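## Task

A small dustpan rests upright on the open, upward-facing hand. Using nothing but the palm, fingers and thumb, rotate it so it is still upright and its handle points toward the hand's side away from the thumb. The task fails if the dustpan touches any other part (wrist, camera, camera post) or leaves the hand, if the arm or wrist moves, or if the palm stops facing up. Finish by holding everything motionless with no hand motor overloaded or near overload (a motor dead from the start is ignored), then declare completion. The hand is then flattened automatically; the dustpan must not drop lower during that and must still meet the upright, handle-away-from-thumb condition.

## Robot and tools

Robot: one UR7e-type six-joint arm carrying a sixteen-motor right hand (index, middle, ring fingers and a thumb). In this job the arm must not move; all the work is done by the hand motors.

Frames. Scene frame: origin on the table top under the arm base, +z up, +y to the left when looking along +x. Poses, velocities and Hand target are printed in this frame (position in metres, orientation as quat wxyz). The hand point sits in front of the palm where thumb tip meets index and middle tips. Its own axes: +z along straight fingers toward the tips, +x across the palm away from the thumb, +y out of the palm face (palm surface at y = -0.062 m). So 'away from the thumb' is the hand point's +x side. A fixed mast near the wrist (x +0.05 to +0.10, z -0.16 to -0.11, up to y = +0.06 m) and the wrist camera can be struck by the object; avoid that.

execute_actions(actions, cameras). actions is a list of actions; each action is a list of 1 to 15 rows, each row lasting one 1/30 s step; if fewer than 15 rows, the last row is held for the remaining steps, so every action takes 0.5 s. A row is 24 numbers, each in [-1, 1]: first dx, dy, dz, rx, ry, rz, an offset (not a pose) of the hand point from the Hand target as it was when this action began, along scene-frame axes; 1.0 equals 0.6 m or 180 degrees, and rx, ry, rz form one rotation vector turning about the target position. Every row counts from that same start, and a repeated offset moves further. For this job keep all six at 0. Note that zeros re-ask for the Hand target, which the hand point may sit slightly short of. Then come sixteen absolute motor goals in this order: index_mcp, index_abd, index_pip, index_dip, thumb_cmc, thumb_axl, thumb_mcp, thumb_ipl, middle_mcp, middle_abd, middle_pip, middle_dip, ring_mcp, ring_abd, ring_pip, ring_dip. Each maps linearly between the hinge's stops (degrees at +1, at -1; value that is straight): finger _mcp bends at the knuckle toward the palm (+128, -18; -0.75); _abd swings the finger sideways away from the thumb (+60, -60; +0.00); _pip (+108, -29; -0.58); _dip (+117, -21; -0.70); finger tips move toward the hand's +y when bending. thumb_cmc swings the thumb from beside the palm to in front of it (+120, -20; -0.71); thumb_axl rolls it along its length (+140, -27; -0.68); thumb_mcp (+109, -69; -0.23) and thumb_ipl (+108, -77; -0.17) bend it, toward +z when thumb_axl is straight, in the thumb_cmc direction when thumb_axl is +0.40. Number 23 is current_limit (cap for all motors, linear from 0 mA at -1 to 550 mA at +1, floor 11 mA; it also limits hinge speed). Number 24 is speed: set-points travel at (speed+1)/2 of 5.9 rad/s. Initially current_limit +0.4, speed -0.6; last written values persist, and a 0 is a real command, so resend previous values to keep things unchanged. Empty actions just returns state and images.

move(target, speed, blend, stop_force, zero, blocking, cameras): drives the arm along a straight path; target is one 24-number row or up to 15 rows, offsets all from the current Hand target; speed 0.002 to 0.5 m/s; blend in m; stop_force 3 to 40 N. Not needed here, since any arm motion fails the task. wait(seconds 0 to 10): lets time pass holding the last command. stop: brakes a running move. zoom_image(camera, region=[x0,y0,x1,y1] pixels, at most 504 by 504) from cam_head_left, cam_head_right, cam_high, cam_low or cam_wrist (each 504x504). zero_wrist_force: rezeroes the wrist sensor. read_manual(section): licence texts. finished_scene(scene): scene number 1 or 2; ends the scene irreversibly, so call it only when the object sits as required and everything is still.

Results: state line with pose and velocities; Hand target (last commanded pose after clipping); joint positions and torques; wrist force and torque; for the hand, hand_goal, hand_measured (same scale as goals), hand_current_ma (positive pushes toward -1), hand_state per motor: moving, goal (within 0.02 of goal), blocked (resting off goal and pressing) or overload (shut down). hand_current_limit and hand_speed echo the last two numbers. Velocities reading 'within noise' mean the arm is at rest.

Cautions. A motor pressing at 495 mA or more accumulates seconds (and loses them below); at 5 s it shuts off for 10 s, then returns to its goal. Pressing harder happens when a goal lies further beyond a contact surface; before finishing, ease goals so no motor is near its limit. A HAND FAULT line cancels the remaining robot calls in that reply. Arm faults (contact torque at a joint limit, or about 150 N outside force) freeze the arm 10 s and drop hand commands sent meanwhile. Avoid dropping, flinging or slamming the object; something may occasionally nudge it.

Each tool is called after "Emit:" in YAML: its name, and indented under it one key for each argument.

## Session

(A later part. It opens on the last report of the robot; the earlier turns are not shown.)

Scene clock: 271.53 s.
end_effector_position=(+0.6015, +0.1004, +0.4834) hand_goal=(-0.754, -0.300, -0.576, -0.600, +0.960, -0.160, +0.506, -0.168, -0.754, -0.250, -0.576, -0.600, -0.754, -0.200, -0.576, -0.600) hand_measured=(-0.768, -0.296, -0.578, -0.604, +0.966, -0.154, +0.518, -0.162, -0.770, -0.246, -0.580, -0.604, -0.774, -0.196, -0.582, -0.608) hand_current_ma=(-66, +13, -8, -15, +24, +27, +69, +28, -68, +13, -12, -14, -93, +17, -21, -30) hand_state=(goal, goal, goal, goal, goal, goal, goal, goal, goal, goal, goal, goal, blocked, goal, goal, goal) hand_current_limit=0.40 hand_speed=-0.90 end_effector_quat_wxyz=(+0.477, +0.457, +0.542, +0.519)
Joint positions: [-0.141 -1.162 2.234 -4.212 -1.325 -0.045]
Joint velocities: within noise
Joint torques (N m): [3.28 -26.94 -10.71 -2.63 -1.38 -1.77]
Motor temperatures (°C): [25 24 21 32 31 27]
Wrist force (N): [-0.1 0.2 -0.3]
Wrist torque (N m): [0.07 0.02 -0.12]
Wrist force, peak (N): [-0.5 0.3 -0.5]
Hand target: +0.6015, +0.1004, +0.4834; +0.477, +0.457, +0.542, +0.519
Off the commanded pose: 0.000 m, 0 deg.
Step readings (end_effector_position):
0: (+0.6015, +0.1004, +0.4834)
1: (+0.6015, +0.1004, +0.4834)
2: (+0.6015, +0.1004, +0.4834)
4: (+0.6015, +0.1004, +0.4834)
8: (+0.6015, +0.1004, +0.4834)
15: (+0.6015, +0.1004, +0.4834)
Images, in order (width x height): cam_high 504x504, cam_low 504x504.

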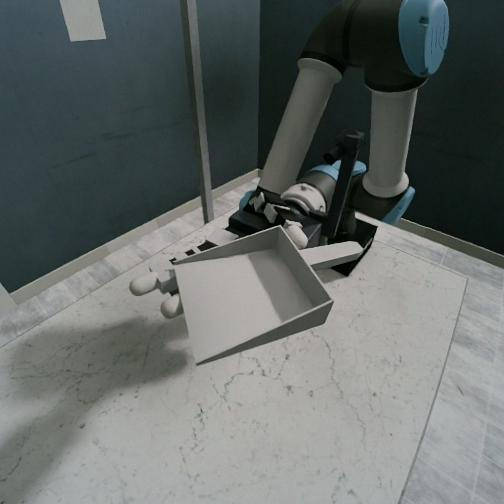

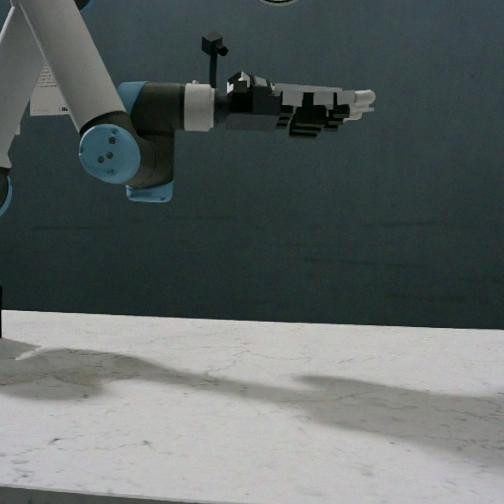

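Emit:
execute_actions:
  actions:
    - [[0,0,0,0,0,0,-0.754,-0.55,-0.576,-0.6,0.96,-0.16,0.506,-0.168,-0.754,-0.48,-0.576,-0.6,-0.754,-0.4,-0.576,-0.6,0.4,-0.9]]
  cameras: ["cam_high","cam_low","cam_wrist"]

Emit:
zoom_image:
  camera: "cam_high"
  region: [130, 130, 390, 390]

Emit:
zoom_image:
  camera: "cam_low"
  region: [180, 0, 400, 160]

Scene clock: 281.20 s.
end_effector_position=(+0.6015, +0.1004, +0.4834) hand_goal=(-0.754, -0.550, -0.576, -0.600, +0.960, -0.160, +0.506, -0.168, -0.754, -0.480, -0.576, -0.600, -0.754, -0.400, -0.576, -0.600) hand_measured=(-0.768, -0.546, -0.578, -0.604, +0.966, -0.154, +0.518, -0.162, -0.770, -0.476, -0.580, -0.604, -0.776, -0.390, -0.582, -0.608) hand_current_ma=(-66, +13, -8, -15, +28, +27, +66, +28, -68, +13, -12, -14, -99, +33, -26, -30) hand_state=(goal, goal, goal, goal, goal, goal, goal, goal, goal, goal, goal, goal, blocked, goal, goal, goal) hand_current_limit=0.40 hand_speed=-0.90 end_effector_quat_wxyz=(+0.477, +0.457, +0.542, +0.519)
Joint positions: [-0.141 -1.162 2.234 -4.212 -1.325 -0.045]
Joint velocities: within noise
Joint torques (N m): [2.54 -26.29 -9.57 -2.53 -1.13 -1.98]
Motor temperatures (°C): [25 24 21 32 31 27]
Wrist force (N): [0.0 0.0 -0.4]
Wrist torque (N m): [0.06 0.01 -0.09]
Wrist force, peak (N): [0.1 -0.1 -0.9]
Hand target: +0.6015, +0.1004, +0.4834; +0.477, +0.457, +0.542, +0.519
Off the commanded pose: 0.000 m, 0 deg.
Step readings (end_effector_position):
0: (+0.6015, +0.1004, +0.4834)
1: (+0.6015, +0.1004, +0.4834)
2: (+0.6015, +0.1004, +0.4834)
4: (+0.6015, +0.1004, +0.4834)
8: (+0.6015, +0.1004, +0.4834)
15: (+0.6015, +0.1004, +0.4834)
camera_calibration:
cam_wrist: T_world_to_cam=[[0.158751, -0.750672, 0.641319, -0.290277], [-0.662877, -0.562426, -0.494239, 0.647562], [0.731705, -0.346655, -0.586888, 0.00365241], [0, 0, 0, 1]] pos_world=[0.472663, 0.147568, 0.508354]
Images, in order (width x height): cam_high 504x504, cam_low 504x504, cam_wrist 504x504.

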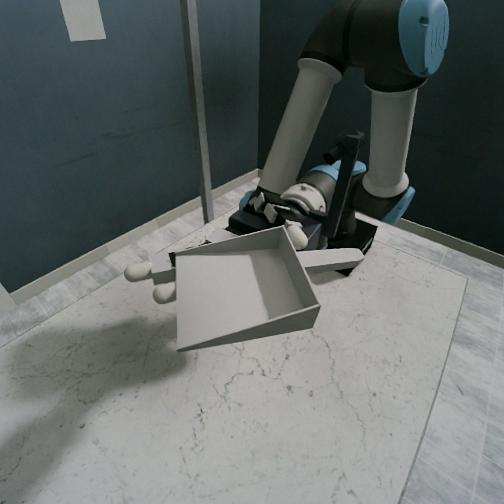

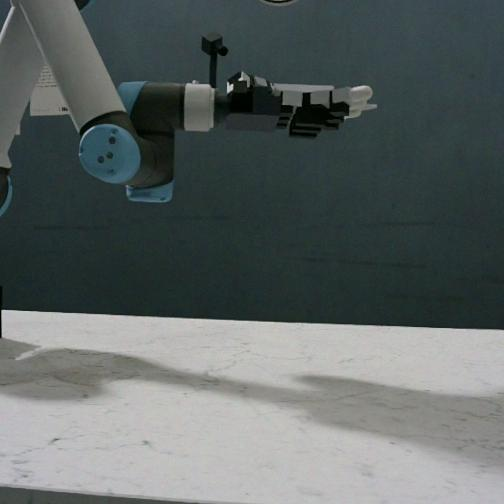

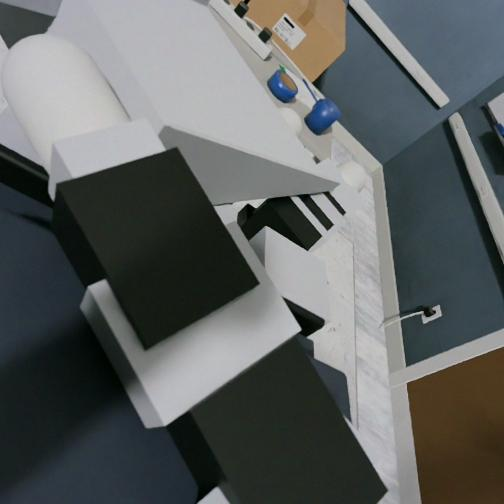

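Scaled by 1.938 from the camera's 504x504 image, which has a finer 720x720 frame.

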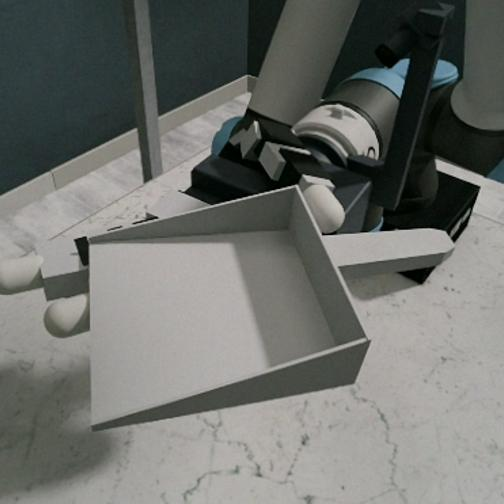

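Scaled by 2.291 from the camera's 504x504 image, which has a finer 720x720 frame.

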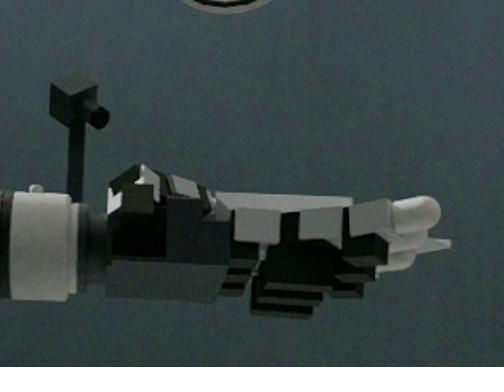

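Emit:
execute_actions:
  actions:
    - [[0,0,0,0,0,0,-0.754,-0.55,-0.576,-0.6,0.96,-0.16,0.506,-0.168,-0.754,-0.48,-0.576,-0.6,-0.754,-0.4,-0.576,-0.92,0.4,-0.9]]
  cameras: ["cam_low"]

Emit:
execute_actions:
  actions:
    - [[0,0,0,0,0,0,-0.754,-0.55,-0.576,-0.6,0.96,-0.16,0.506,-0.168,-0.754,-0.48,-0.576,-0.6,-0.754,-0.05,-0.576,-0.92,0.4,-0.9]]
  cameras: ["cam_high","cam_low"]

Emit:
zoom_image:
  camera: "cam_high"
  region: [130, 130, 390, 390]

Emit:
zoom_image:
  camera: "cam_low"
  region: [180, 0, 400, 160]

Scene clock: 304.83 s.
end_effector_position=(+0.6015, +0.1004, +0.4834) hand_goal=(-0.754, -0.550, -0.576, -0.600, +0.960, -0.160, +0.506, -0.168, -0.754, -0.480, -0.576, -0.600, -0.754, -0.400, -0.576, -0.920) hand_measured=(-0.768, -0.546, -0.578, -0.604, +0.966, -0.154, +0.518, -0.162, -0.770, -0.476, -0.580, -0.604, -0.776, -0.396, -0.582, -0.918) hand_current_ma=(-66, +13, -8, -15, +28, +27, +66, +28, -68, +12, -12, -14, -100, +13, -26, +8) hand_state=(goal, goal, goal, goal, goal, goal, goal, goal, goal, goal, goal, goal, blocked, goal, goal, goal) hand_current_limit=0.40 hand_speed=-0.90 end_effector_quat_wxyz=(+0.477, +0.457, +0.542, +0.519)
Joint positions: [-0.141 -1.162 2.234 -4.212 -1.325 -0.045]
Joint velocities: within noise
Joint torques (N m): [1.3 -25.99 -11.18 -2.54 -1.18 -1.75]
Motor temperatures (°C): [25 24 21 32 31 27]
Wrist force (N): [-0.3 -0.3 -0.4]
Wrist torque (N m): [0.01 0.04 -0.11]
Wrist force, peak (N): [-0.5 0.2 -0.8]
Hand target: +0.6015, +0.1004, +0.4834; +0.477, +0.457, +0.542, +0.519
Off the commanded pose: 0.000 m, 0 deg.
Step readings (end_effector_position):
0: (+0.6015, +0.1004, +0.4834)
1: (+0.6015, +0.1004, +0.4834)
2: (+0.6015, +0.1004, +0.4834)
4: (+0.6015, +0.1004, +0.4834)
8: (+0.6015, +0.1004, +0.4834)
15: (+0.6015, +0.1004, +0.4834)
Images, in order (width x height): cam_low 504x504.

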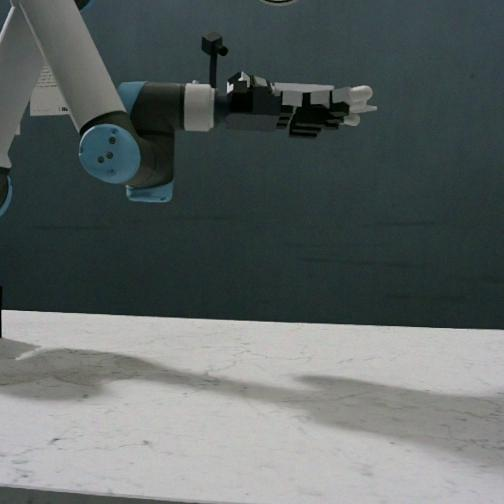

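Scene clock: 306.33 s.
end_effector_position=(+0.6015, +0.1004, +0.4834) hand_goal=(-0.754, -0.550, -0.576, -0.600, +0.960, -0.160, +0.506, -0.168, -0.754, -0.480, -0.576, -0.600, -0.754, -0.050, -0.576, -0.920) hand_measured=(-0.768, -0.546, -0.578, -0.604, +0.966, -0.154, +0.518, -0.162, -0.770, -0.476, -0.580, -0.604, -0.776, -0.054, -0.582, -0.918) hand_current_ma=(-66, +13, -8, -15, +28, +27, +66, +28, -68, +12, -12, -14, -100, -13, -26, +8) hand_state=(goal, goal, goal, goal, goal, goal, goal, goal, goal, goal, goal, goal, blocked, goal, goal, goal) hand_current_limit=0.40 hand_speed=-0.90 end_effector_quat_wxyz=(+0.477, +0.457, +0.542, +0.519)
Joint positions: [-0.141 -1.162 2.234 -4.212 -1.325 -0.045]
Joint velocities: within noise
Joint torques (N m): [2 -26.05 -11.96 -2.38 -1.19 -1.77]
Motor temperatures (°C): [25 24 21 32 31 27]
Wrist force (N): [0.3 0.1 -0.4]
Wrist torque (N m): [0.05 -0.03 -0.06]
Wrist force, peak (N): [-0.4 -0.1 -0.8]
Hand target: +0.6015, +0.1004, +0.4834; +0.477, +0.457, +0.542, +0.519
Off the commanded pose: 0.000 m, 0 deg.
Step readings (end_effector_position):
0: (+0.6015, +0.1004, +0.4834)
1: (+0.6015, +0.1004, +0.4834)
2: (+0.6015, +0.1004, +0.4834)
4: (+0.6015, +0.1004, +0.4834)
8: (+0.6015, +0.1004, +0.4834)
15: (+0.6015, +0.1004, +0.4834)
Images, in order (width x height): cam_high 504x504, cam_low 504x504.

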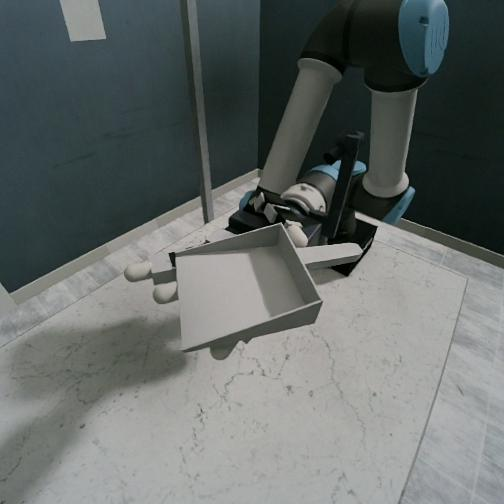

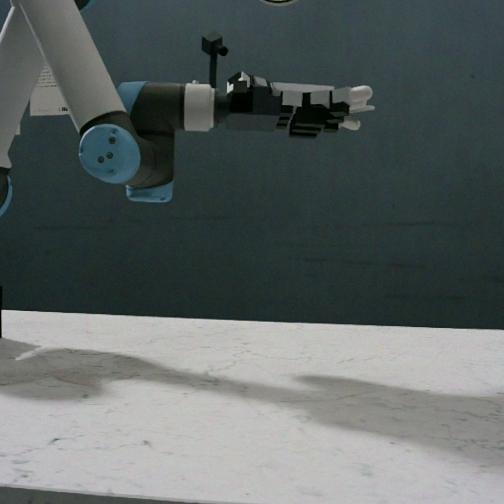

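Scaled by 1.938 from the camera's 504x504 image, which has a finer 720x720 frame.

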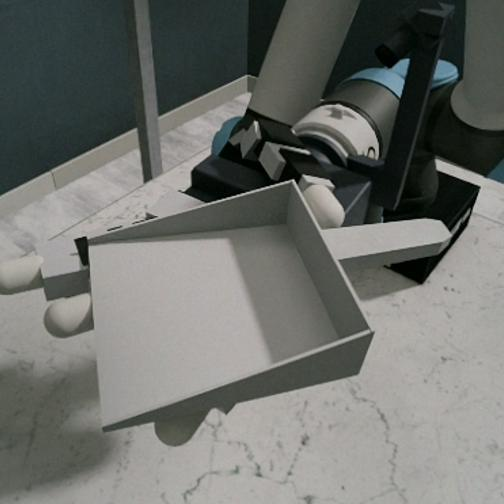

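Scaled by 2.291 from the camera's 504x504 image, which has a finer 720x720 frame.

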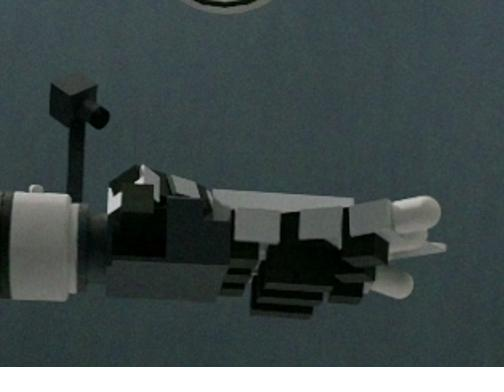

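Emit:
execute_actions:
  actions:
    - [[0,0,0,0,0,0,-0.754,-0.55,-0.576,-0.6,0.96,-0.16,0.506,-0.168,-0.754,-0.48,-0.576,-0.6,-0.754,0.25,-0.576,-0.92,0.4,-0.9]]
    - [[0,0,0,0,0,0,-0.754,-0.55,-0.576,-0.6,0.96,-0.16,0.506,-0.168,-0.754,-0.48,-0.576,-0.6,-0.754,0.25,-0.576,-0.92,0.4,-0.9]]
    - [[0,0,0,0,0,0,-0.754,-0.55,-0.576,-0.6,0.96,-0.16,0.506,-0.168,-0.754,-0.48,-0.576,-0.6,-0.754,0.25,-0.576,-0.6,0.4,-0.9]]
  cameras: ["cam_high","cam_low"]

Emit:
zoom_image:
  camera: "cam_high"
  region: [130, 130, 390, 390]

Emit:
zoom_image:
  camera: "cam_low"
  region: [180, 0, 400, 160]

Scene clock: 313.40 s.
end_effector_position=(+0.6015, +0.1004, +0.4834) hand_goal=(-0.754, -0.550, -0.576, -0.600, +0.960, -0.160, +0.506, -0.168, -0.754, -0.480, -0.576, -0.600, -0.754, +0.250, -0.576, -0.600) hand_measured=(-0.768, -0.546, -0.578, -0.604, +0.966, -0.154, +0.518, -0.162, -0.770, -0.476, -0.580, -0.604, -0.776, +0.248, -0.584, -0.610) hand_current_ma=(-66, +13, -8, -15, +28, +27, +66, +28, -68, +12, -12, -14, -100, -10, -28, -38) hand_state=(goal, goal, goal, goal, goal, goal, goal, goal, goal, goal, goal, goal, blocked, goal, goal, goal) hand_current_limit=0.40 hand_speed=-0.90 end_effector_quat_wxyz=(+0.477, +0.457, +0.542, +0.519)
Joint positions: [-0.141 -1.162 2.234 -4.212 -1.325 -0.045]
Joint velocities: within noise
Joint torques (N m): [1.56 -25.77 -11.84 -2.56 -1.13 -1.73]
Motor temperatures (°C): [25 24 21 32 31 27]
Wrist force (N): [-0.1 0.2 -0.3]
Wrist torque (N m): [0.06 0.02 -0.11]
Wrist force, peak (N): [-0.3 0.2 -0.8]
Hand target: +0.6015, +0.1004, +0.4834; +0.477, +0.457, +0.542, +0.519
Off the commanded pose: 0.000 m, 0 deg.
Step readings (end_effector_position):
0: (+0.6015, +0.1004, +0.4834)
1: (+0.6015, +0.1004, +0.4834)
2: (+0.6015, +0.1004, +0.4834)
4: (+0.6015, +0.1004, +0.4834)
8: (+0.6015, +0.1004, +0.4834)
15: (+0.6015, +0.1004, +0.4834)
16: (+0.6015, +0.1004, +0.4834)
17: (+0.6015, +0.1004, +0.4834)
19: (+0.6015, +0.1004, +0.4834)
23: (+0.6015, +0.1004, +0.4834)
30: (+0.6015, +0.1004, +0.4834)
31: (+0.6015, +0.1004, +0.4834)
32: (+0.6015, +0.1004, +0.4834)
34: (+0.6015, +0.1004, +0.4834)
38: (+0.6015, +0.1004, +0.4834)
45: (+0.6015, +0.1004, +0.4834)
Images, in order (width x height): cam_high 504x504, cam_low 504x504.

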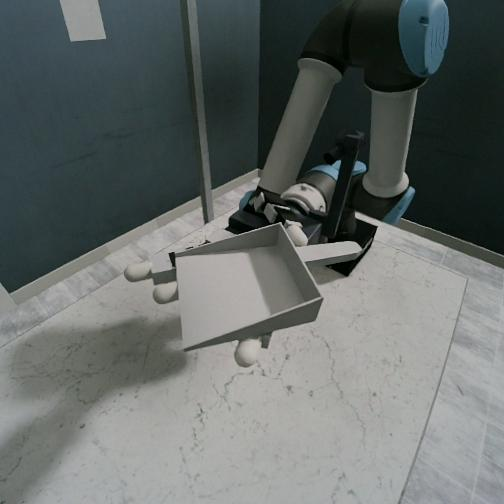

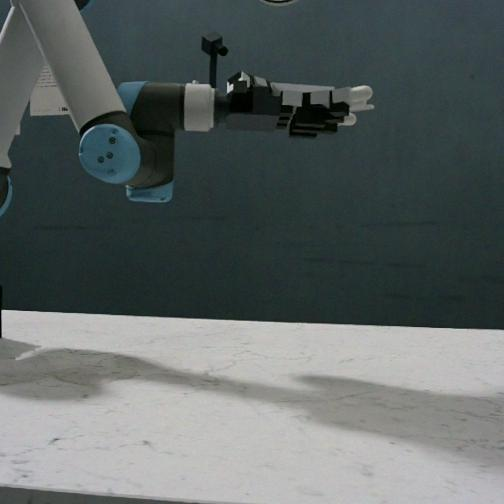

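Scaled by 1.938 from the camera's 504x504 image, which has a finer 720x720 frame.

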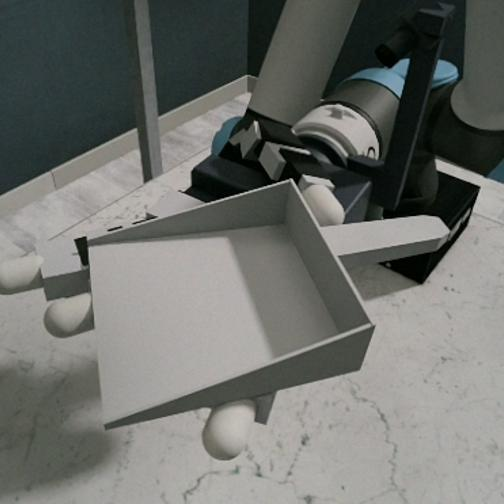

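Scaled by 2.291 from the camera's 504x504 image, which has a finer 720x720 frame.

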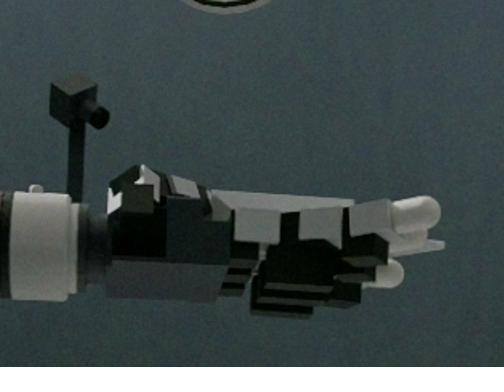

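Emit:
execute_actions:
  actions:
    - [[0,0,0,0,0,0,-0.754,-0.55,-0.576,-0.6,0.96,-0.16,0.506,-0.168,-0.754,-0.48,-0.576,-0.92,-0.754,0.25,-0.576,-0.6,0.4,-0.9]]
    - [[0,0,0,0,0,0,-0.754,-0.55,-0.576,-0.6,0.96,-0.16,0.506,-0.168,-0.754,-0.15,-0.576,-0.92,-0.754,0.25,-0.576,-0.6,0.4,-0.9]]
  cameras: ["cam_high","cam_low"]

Emit:
zoom_image:
  camera: "cam_high"
  region: [130, 130, 390, 390]

Emit:
zoom_image:
  camera: "cam_low"
  region: [180, 0, 400, 160]

Scene clock: 322.80 s.
end_effector_position=(+0.6015, +0.1004, +0.4834) hand_goal=(-0.754, -0.550, -0.576, -0.600, +0.960, -0.160, +0.506, -0.168, -0.754, -0.150, -0.576, -0.920, -0.754, +0.250, -0.576, -0.600) hand_measured=(-0.768, -0.546, -0.578, -0.604, +0.966, -0.154, +0.518, -0.162, -0.770, -0.154, -0.580, -0.918, -0.776, +0.248, -0.584, -0.610) hand_current_ma=(-66, +13, -8, -15, +28, +27, +66, +28, -68, -10, -12, +7, -100, -9, -29, -37) hand_state=(goal, goal, goal, goal, goal, goal, goal, goal, goal, goal, goal, goal, blocked, goal, goal, goal) hand_current_limit=0.40 hand_speed=-0.90 end_effector_quat_wxyz=(+0.477, +0.457, +0.542, +0.519)
Joint positions: [-0.141 -1.162 2.234 -4.212 -1.325 -0.045]
Joint velocities: within noise
Joint torques (N m): [1.26 -25.7 -11.74 -2.5 -1.03 -1.71]
Motor temperatures (°C): [25 24 21 32 31 27]
Wrist force (N): [-0.1 0.2 -0.4]
Wrist torque (N m): [0.07 0.01 -0.11]
Wrist force, peak (N): [-0.2 -0.1 -0.9]
Hand target: +0.6015, +0.1004, +0.4834; +0.477, +0.457, +0.542, +0.519
Off the commanded pose: 0.000 m, 0 deg.
Step readings (end_effector_position):
0: (+0.6015, +0.1004, +0.4834)
1: (+0.6015, +0.1004, +0.4834)
2: (+0.6015, +0.1004, +0.4834)
4: (+0.6015, +0.1004, +0.4834)
8: (+0.6015, +0.1004, +0.4834)
15: (+0.6015, +0.1004, +0.4834)
16: (+0.6015, +0.1004, +0.4834)
17: (+0.6015, +0.1004, +0.4834)
19: (+0.6015, +0.1004, +0.4834)
23: (+0.6015, +0.1004, +0.4834)
30: (+0.6015, +0.1004, +0.4834)
Images, in order (width x height): cam_high 504x504, cam_low 504x504.

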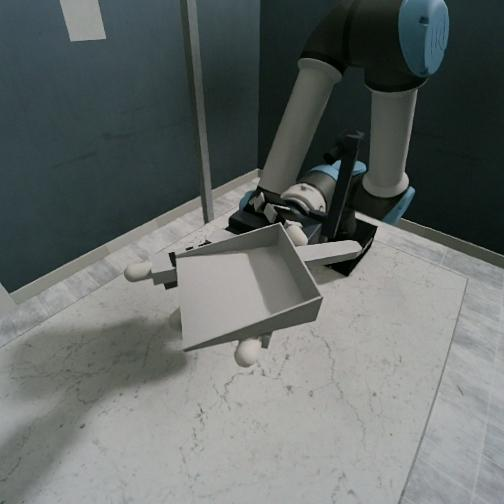

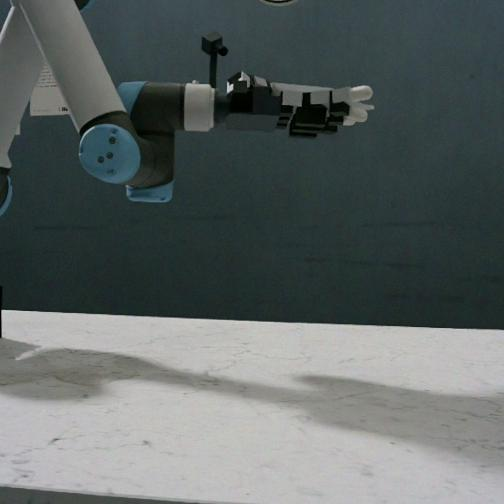

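Scaled by 1.938 from the camera's 504x504 image, which has a finer 720x720 frame.

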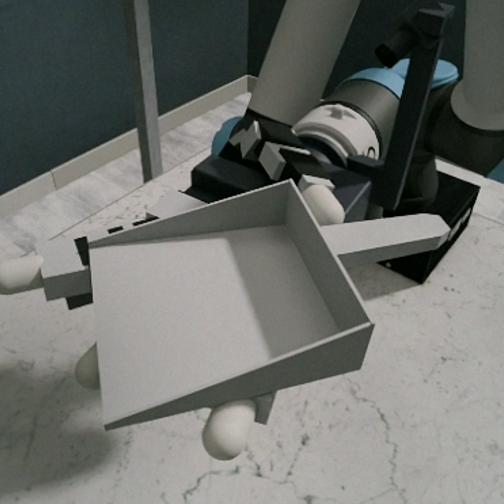

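Scaled by 2.291 from the camera's 504x504 image, which has a finer 720x720 frame.

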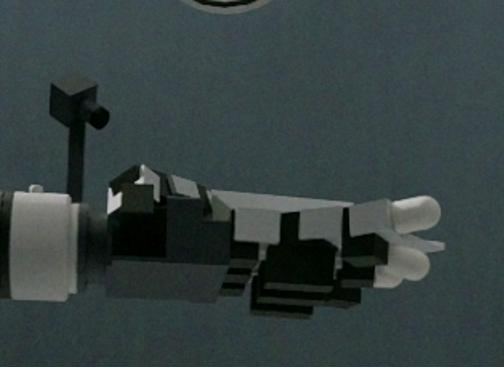

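Emit:
execute_actions:
  actions:
    - [[0,0,0,0,0,0,-0.754,-0.55,-0.576,-0.6,0.96,-0.16,0.506,-0.168,-0.754,0.15,-0.576,-0.92,-0.754,0.25,-0.576,-0.6,0.4,-0.9]]
    - [[0,0,0,0,0,0,-0.754,-0.55,-0.576,-0.6,0.96,-0.16,0.506,-0.168,-0.754,0.15,-0.576,-0.6,-0.754,0.25,-0.576,-0.6,0.4,-0.9]]
    - [[0,0,0,0,0,0,-0.754,-0.55,-0.576,-0.92,0.96,-0.16,0.506,-0.168,-0.754,0.15,-0.576,-0.6,-0.754,0.25,-0.576,-0.6,0.4,-0.9]]
  cameras: ["cam_high","cam_low"]

Emit:
execute_actions:
  actions:
    - [[0,0,0,0,0,0,-0.754,-0.25,-0.576,-0.92,0.96,-0.16,0.506,-0.168,-0.754,0.15,-0.576,-0.6,-0.754,0.25,-0.576,-0.6,0.4,-0.9]]
    - [[0,0,0,0,0,0,-0.754,0.05,-0.576,-0.92,0.96,-0.16,0.506,-0.168,-0.754,0.15,-0.576,-0.6,-0.754,0.25,-0.576,-0.6,0.4,-0.9]]
    - [[0,0,0,0,0,0,-0.754,0.05,-0.576,-0.92,0.96,-0.16,0.506,-0.168,-0.754,0.15,-0.576,-0.6,-0.754,0.25,-0.576,-0.6,0.4,-0.9]]
  cameras: ["cam_high","cam_low"]

Emit:
execute_actions:
  actions:
    - [[0,0,0,0,0,0,-0.754,0.05,-0.576,-0.6,0.96,-0.16,0.506,-0.168,-0.754,0.15,-0.576,-0.6,-0.754,0.25,-0.576,-0.6,0.4,-0.9]]
  cameras: ["cam_high","cam_low"]

Emit:
zoom_image:
  camera: "cam_high"
  region: [130, 130, 390, 390]

Emit:
zoom_image:
  camera: "cam_low"
  region: [180, 0, 400, 160]

Scene clock: 331.43 s.
end_effector_position=(+0.6015, +0.1004, +0.4834) hand_goal=(-0.754, -0.550, -0.576, -0.920, +0.960, -0.160, +0.506, -0.168, -0.754, +0.150, -0.576, -0.600, -0.754, +0.250, -0.576, -0.600) hand_measured=(-0.768, -0.546, -0.578, -0.918, +0.966, -0.154, +0.518, -0.164, -0.770, +0.146, -0.580, -0.608, -0.776, +0.248, -0.584, -0.606) hand_current_ma=(-66, +13, -8, +8, +28, +27, +62, +26, -72, -10, -17, -32, -99, -9, -30, -21) hand_state=(goal, goal, goal, goal, goal, goal, goal, goal, goal, goal, goal, goal, blocked, goal, goal, goal) hand_current_limit=0.40 hand_speed=-0.90 end_effector_quat_wxyz=(+0.477, +0.457, +0.542, +0.519)
Joint positions: [-0.141 -1.162 2.234 -4.212 -1.325 -0.045]
Joint velocities: within noise
Joint torques (N m): [0.37 -25.91 -12.52 -2.37 -0.99 -1.66]
Motor temperatures (°C): [25 24 21 32 31 27]
Wrist force (N): [-0.3 0.0 -0.4]
Wrist torque (N m): [0.05 0.05 -0.15]
Wrist force, peak (N): [0.0 0.4 -0.8]
Hand target: +0.6015, +0.1004, +0.4834; +0.477, +0.457, +0.542, +0.519
Off the commanded pose: 0.000 m, 0 deg.
Step readings (end_effector_position):
0: (+0.6015, +0.1004, +0.4834)
1: (+0.6015, +0.1004, +0.4834)
2: (+0.6015, +0.1004, +0.4834)
4: (+0.6015, +0.1004, +0.4834)
8: (+0.6015, +0.1004, +0.4834)
15: (+0.6015, +0.1004, +0.4834)
16: (+0.6015, +0.1004, +0.4834)
17: (+0.6015, +0.1004, +0.4834)
19: (+0.6015, +0.1004, +0.4834)
23: (+0.6015, +0.1004, +0.4834)
30: (+0.6015, +0.1004, +0.4834)
31: (+0.6015, +0.1004, +0.4834)
32: (+0.6015, +0.1004, +0.4834)
34: (+0.6015, +0.1004, +0.4834)
38: (+0.6015, +0.1004, +0.4834)
45: (+0.6015, +0.1004, +0.4834)
Images, in order (width x height): cam_high 504x504, cam_low 504x504.

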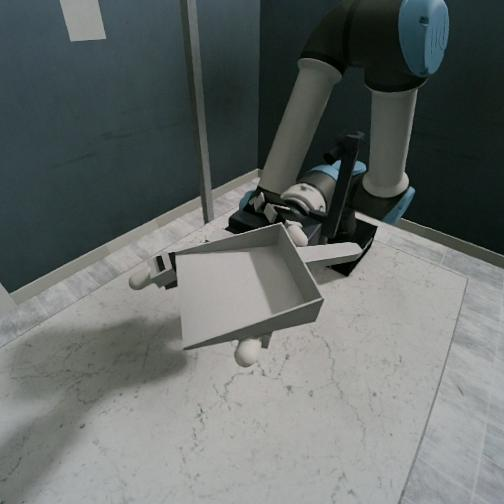

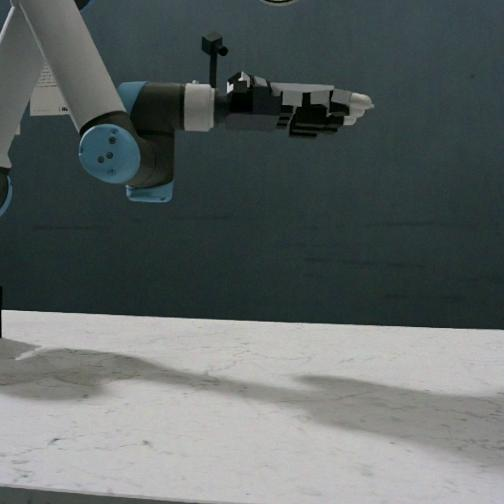

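Scene clock: 333.80 s.
end_effector_position=(+0.6015, +0.1004, +0.4834) hand_goal=(-0.754, +0.050, -0.576, -0.920, +0.960, -0.160, +0.506, -0.168, -0.754, +0.150, -0.576, -0.600, -0.754, +0.250, -0.576, -0.600) hand_measured=(-0.768, +0.046, -0.578, -0.918, +0.966, -0.154, +0.518, -0.164, -0.770, +0.146, -0.580, -0.608, -0.776, +0.248, -0.584, -0.606) hand_current_ma=(-66, -10, -8, +8, +28, +27, +62, +26, -72, -10, -17, -32, -100, -9, -30, -21) hand_state=(goal, goal, goal, goal, goal, goal, goal, goal, goal, goal, goal, goal, blocked, goal, goal, goal) hand_current_limit=0.40 hand_speed=-0.90 end_effector_quat_wxyz=(+0.477, +0.457, +0.542, +0.519)
Joint positions: [-0.141 -1.162 2.234 -4.212 -1.325 -0.045]
Joint velocities: within noise
Joint torques (N m): [0.75 -25.94 -12.13 -2.3 -1.01 -1.59]
Motor temperatures (°C): [25 24 21 32 31 27]
Wrist force (N): [0.4 0.1 -0.3]
Wrist torque (N m): [0.06 -0.05 -0.09]
Wrist force, peak (N): [-0.1 0.0 -0.8]
Hand target: +0.6015, +0.1004, +0.4834; +0.477, +0.457, +0.542, +0.519
Off the commanded pose: 0.000 m, 0 deg.
Step readings (end_effector_position):
0: (+0.6015, +0.1004, +0.4834)
1: (+0.6015, +0.1004, +0.4834)
2: (+0.6015, +0.1004, +0.4834)
4: (+0.6015, +0.1004, +0.4834)
8: (+0.6015, +0.1004, +0.4834)
15: (+0.6015, +0.1004, +0.4834)
16: (+0.6015, +0.1004, +0.4834)
17: (+0.6015, +0.1004, +0.4834)
19: (+0.6015, +0.1004, +0.4834)
23: (+0.6015, +0.1004, +0.4834)
30: (+0.6015, +0.1004, +0.4834)
31: (+0.6015, +0.1004, +0.4834)
32: (+0.6015, +0.1004, +0.4834)
34: (+0.6015, +0.1004, +0.4834)
38: (+0.6015, +0.1004, +0.4834)
45: (+0.6015, +0.1004, +0.4834)
Images, in order (width x height): cam_high 504x504, cam_low 504x504.

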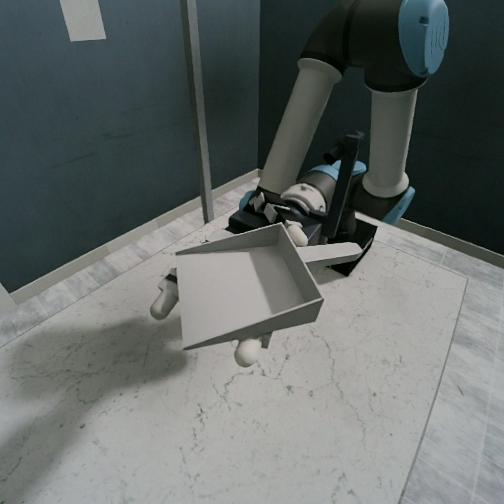

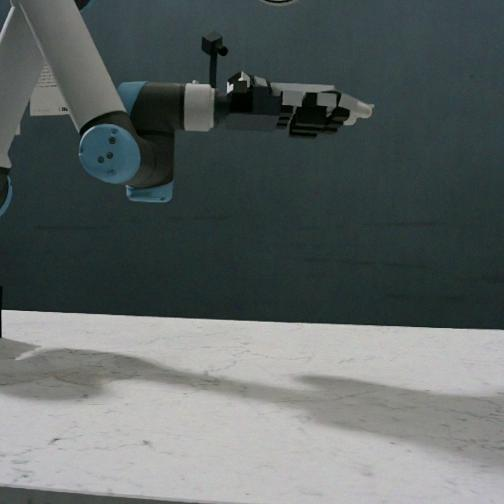

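Scene clock: 335.37 s.
end_effector_position=(+0.6015, +0.1004, +0.4834) hand_goal=(-0.754, +0.050, -0.576, -0.600, +0.960, -0.160, +0.506, -0.168, -0.754, +0.150, -0.576, -0.600, -0.754, +0.250, -0.576, -0.600) hand_measured=(-0.768, +0.046, -0.578, -0.604, +0.966, -0.154, +0.518, -0.164, -0.770, +0.146, -0.580, -0.608, -0.776, +0.248, -0.584, -0.606) hand_current_ma=(-66, -10, -8, -15, +28, +27, +62, +26, -73, -10, -17, -32, -100, -9, -30, -21) hand_state=(goal, goal, goal, goal, goal, goal, goal, goal, goal, goal, goal, goal, blocked, goal, goal, goal) hand_current_limit=0.40 hand_speed=-0.90 end_effector_quat_wxyz=(+0.477, +0.457, +0.542, +0.519)
Joint positions: [-0.141 -1.162 2.234 -4.212 -1.325 -0.045]
Joint velocities: within noise
Joint torques (N m): [0.39 -25.94 -12.49 -2.55 -0.99 -1.49]
Motor temperatures (°C): [25 24 21 32 31 27]
Wrist force (N): [0.0 -0.2 -0.4]
Wrist torque (N m): [0.02 0.01 -0.14]
Wrist force, peak (N): [-0.1 0.0 -0.7]
Hand target: +0.6015, +0.1004, +0.4834; +0.477, +0.457, +0.542, +0.519
Off the commanded pose: 0.000 m, 0 deg.
Step readings (end_effector_position):
0: (+0.6015, +0.1004, +0.4834)
1: (+0.6015, +0.1004, +0.4834)
2: (+0.6015, +0.1004, +0.4834)
4: (+0.6015, +0.1004, +0.4834)
8: (+0.6015, +0.1004, +0.4834)
15: (+0.6015, +0.1004, +0.4834)
Images, in order (width x height): cam_high 504x504, cam_low 504x504.

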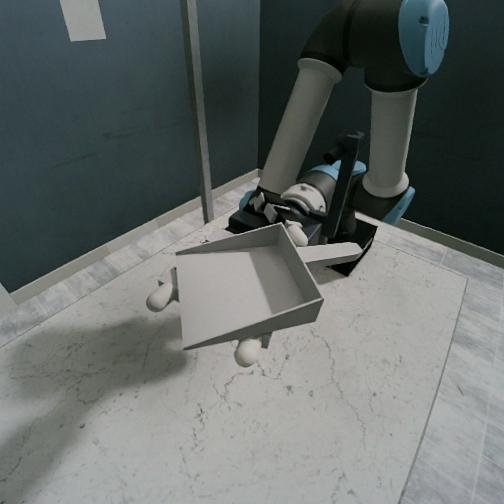

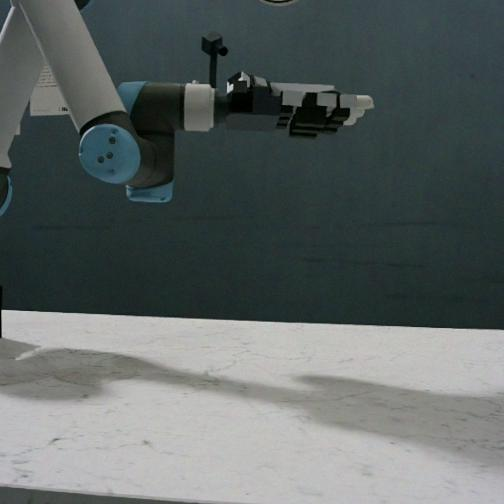

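Scaled by 1.938 from the camera's 504x504 image, which has a finer 720x720 frame.

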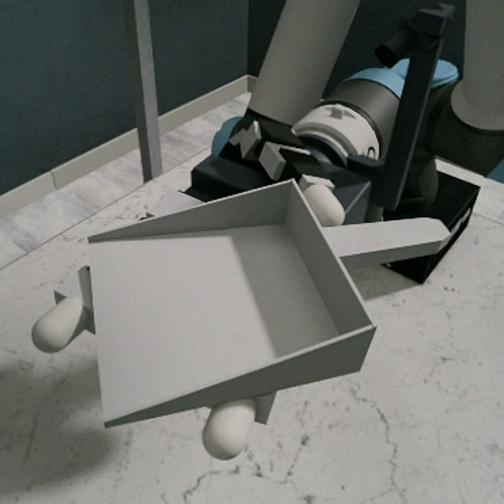

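Scaled by 2.291 from the camera's 504x504 image, which has a finer 720x720 frame.

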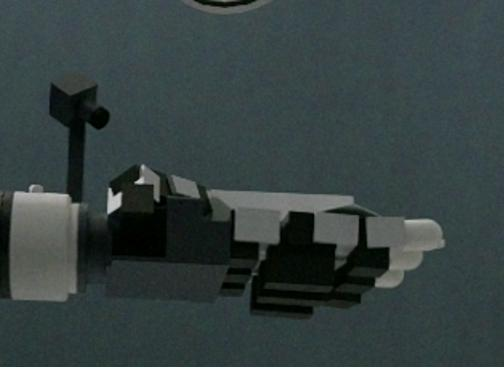

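Emit:
execute_actions:
  actions:
    - [[0,0,0,0,0,0,-0.754,-0.3,-0.576,-0.6,0.96,-0.16,0.506,-0.168,-0.754,-0.2,-0.576,-0.6,-0.754,-0.1,-0.576,-0.6,0.4,-0.9]]
  cameras: ["cam_high","cam_low"]

Emit:
zoom_image:
  camera: "cam_high"
  region: [130, 130, 390, 390]

Emit:
zoom_image:
  camera: "cam_low"
  region: [180, 0, 400, 160]

Scene clock: 339.03 s.
end_effector_position=(+0.6015, +0.1004, +0.4834) hand_goal=(-0.754, -0.300, -0.576, -0.600, +0.960, -0.160, +0.506, -0.168, -0.754, -0.200, -0.576, -0.600, -0.754, -0.100, -0.576, -0.600) hand_measured=(-0.768, -0.296, -0.578, -0.604, +0.966, -0.154, +0.518, -0.164, -0.770, -0.194, -0.580, -0.606, -0.776, -0.094, -0.584, -0.604) hand_current_ma=(-66, +13, -8, -15, +28, +27, +62, +26, -73, +21, -17, -24, -100, +17, -30, -17) hand_state=(goal, goal, goal, goal, goal, goal, goal, goal, goal, goal, goal, goal, blocked, goal, goal, goal) hand_current_limit=0.40 hand_speed=-0.90 end_effector_quat_wxyz=(+0.477, +0.457, +0.542, +0.519)
Joint positions: [-0.141 -1.162 2.234 -4.212 -1.325 -0.045]
Joint velocities: within noise
Joint torques (N m): [0.01 -25.5 -12.93 -2.45 -1.03 -1.75]
Motor temperatures (°C): [25 24 21 32 31 27]
Wrist force (N): [0.1 0.0 -0.5]
Wrist torque (N m): [0.07 0.00 -0.09]
Wrist force, peak (N): [-0.3 -0.2 -0.8]
Hand target: +0.6015, +0.1004, +0.4834; +0.477, +0.457, +0.542, +0.519
Off the commanded pose: 0.000 m, 0 deg.
Step readings (end_effector_position):
0: (+0.6015, +0.1004, +0.4834)
1: (+0.6015, +0.1004, +0.4834)
2: (+0.6015, +0.1004, +0.4834)
4: (+0.6015, +0.1004, +0.4834)
8: (+0.6015, +0.1004, +0.4834)
15: (+0.6015, +0.1004, +0.4834)
Images, in order (width x height): cam_high 504x504, cam_low 504x504.

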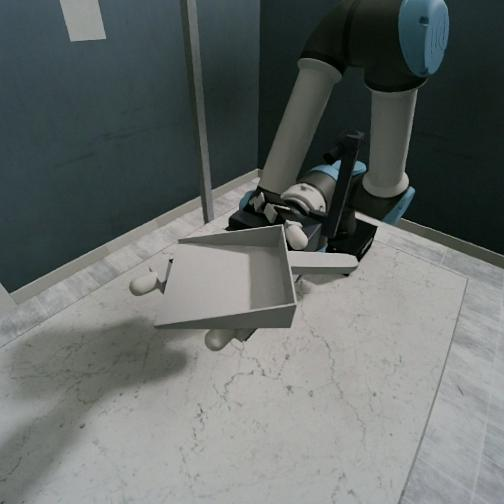

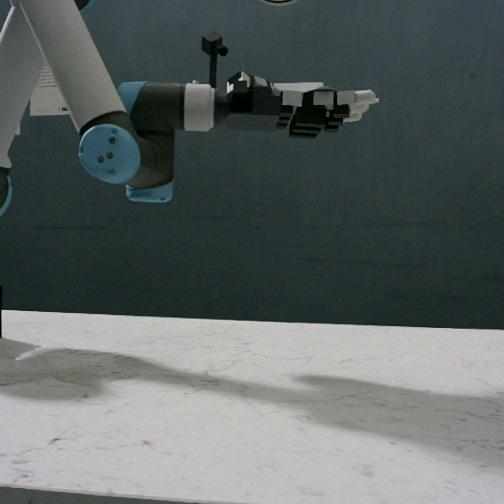

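Scaled by 1.938 from the camera's 504x504 image, which has a finer 720x720 frame.

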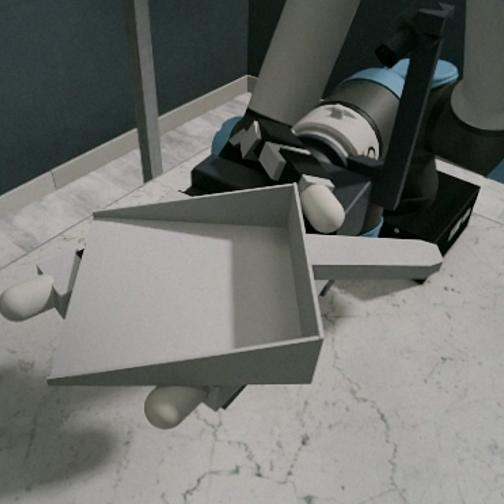

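Scaled by 2.291 from the camera's 504x504 image, which has a finer 720x720 frame.

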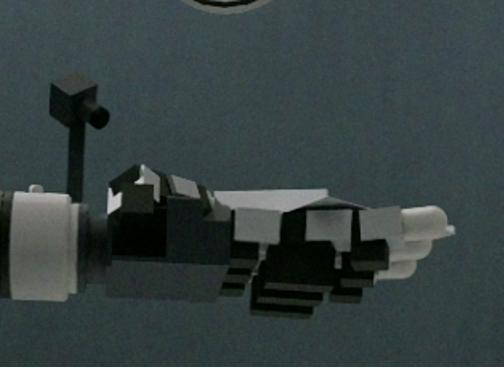

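Emit:
execute_actions:
  actions:
    - [[0,0,0,0,0,0,-0.754,-0.6,-0.576,-0.6,0.96,-0.16,0.506,-0.168,-0.754,-0.5,-0.576,-0.6,-0.754,-0.4,-0.576,-0.6,0.4,-0.9]]
  cameras: ["cam_high","cam_low","cam_wrist"]

Emit:
zoom_image:
  camera: "cam_high"
  region: [130, 130, 390, 390]

Emit:
zoom_image:
  camera: "cam_low"
  region: [180, 0, 400, 160]

Scene clock: 345.23 s.
end_effector_position=(+0.6015, +0.1004, +0.4834) hand_goal=(-0.754, -0.600, -0.576, -0.600, +0.960, -0.160, +0.506, -0.168, -0.754, -0.500, -0.576, -0.600, -0.754, -0.400, -0.576, -0.600) hand_measured=(-0.768, -0.596, -0.578, -0.604, +0.966, -0.154, +0.518, -0.164, -0.770, -0.496, -0.580, -0.606, -0.776, -0.392, -0.584, -0.604) hand_current_ma=(-66, +13, -8, -15, +28, +27, +62, +26, -73, +13, -17, -20, -100, +28, -30, -17) hand_state=(goal, goal, goal, goal, goal, goal, goal, goal, goal, goal, goal, goal, blocked, goal, goal, goal) hand_current_limit=0.40 hand_speed=-0.90 end_effector_quat_wxyz=(+0.477, +0.457, +0.542, +0.519)
Joint positions: [-0.141 -1.162 2.234 -4.212 -1.325 -0.045]
Joint velocities: within noise
Joint torques (N m): [0.23 -25.27 -13.07 -2.52 -0.93 -1.65]
Motor temperatures (°C): [25 24 21 32 31 27]
Wrist force (N): [0.0 -0.3 -0.4]
Wrist torque (N m): [-0.01 0.01 -0.06]
Wrist force, peak (N): [0.1 -0.1 -0.9]
Hand target: +0.6015, +0.1004, +0.4834; +0.477, +0.457, +0.542, +0.519
Off the commanded pose: 0.000 m, 0 deg.
Step readings (end_effector_position):
0: (+0.6015, +0.1004, +0.4834)
1: (+0.6015, +0.1004, +0.4834)
2: (+0.6015, +0.1004, +0.4834)
4: (+0.6015, +0.1004, +0.4834)
8: (+0.6015, +0.1004, +0.4834)
15: (+0.6015, +0.1004, +0.4834)
camera_calibration:
cam_wrist: T_world_to_cam=[[0.158751, -0.750672, 0.641319, -0.290277], [-0.662877, -0.562426, -0.494238, 0.647562], [0.731705, -0.346655, -0.586889, 0.00365245], [0, 0, 0, 1]] pos_world=[0.472663, 0.147568, 0.508354]
Images, in order (width x height): cam_high 504x504, cam_low 504x504, cam_wrist 504x504.

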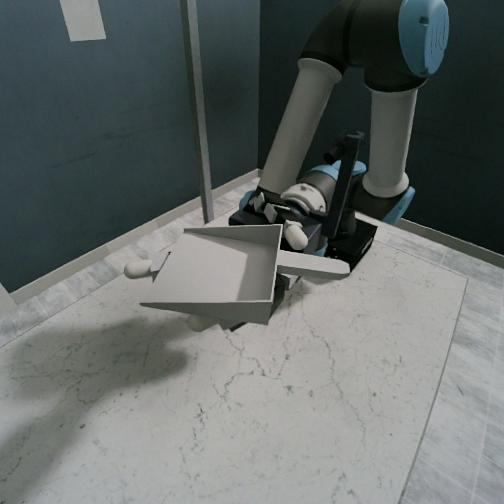

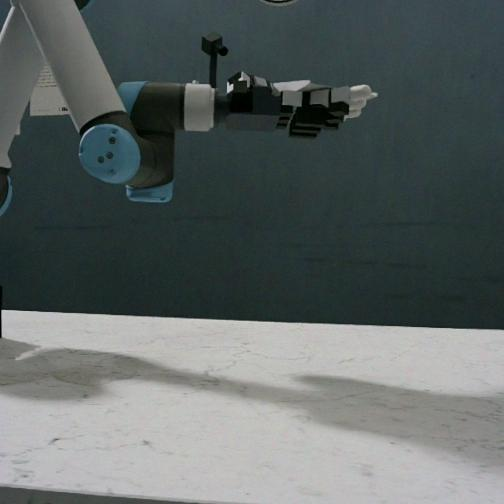

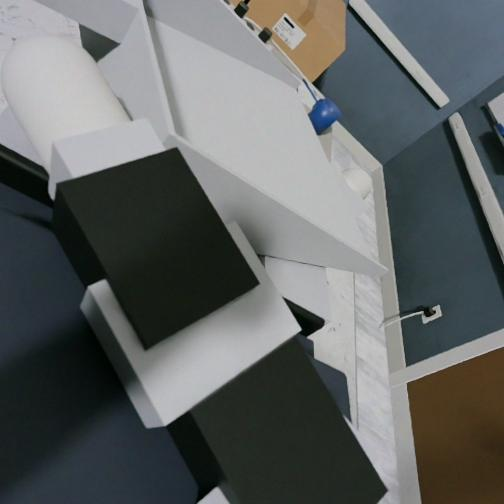

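Scaled by 1.938 from the camera's 504x504 image, which has a finer 720x720 frame.

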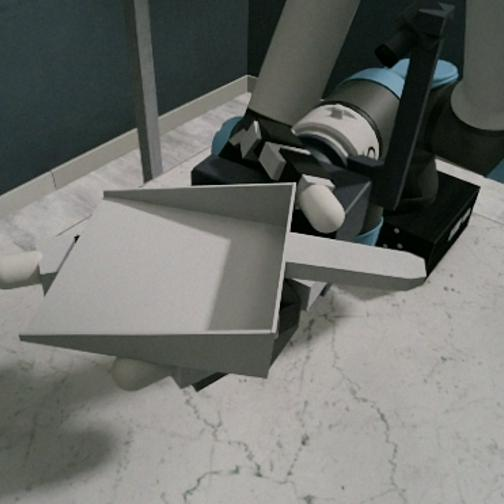

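Scaled by 2.291 from the camera's 504x504 image, which has a finer 720x720 frame.

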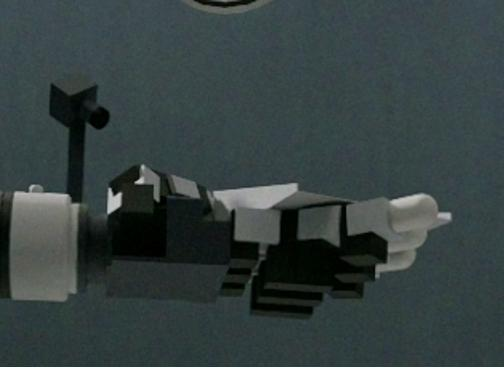

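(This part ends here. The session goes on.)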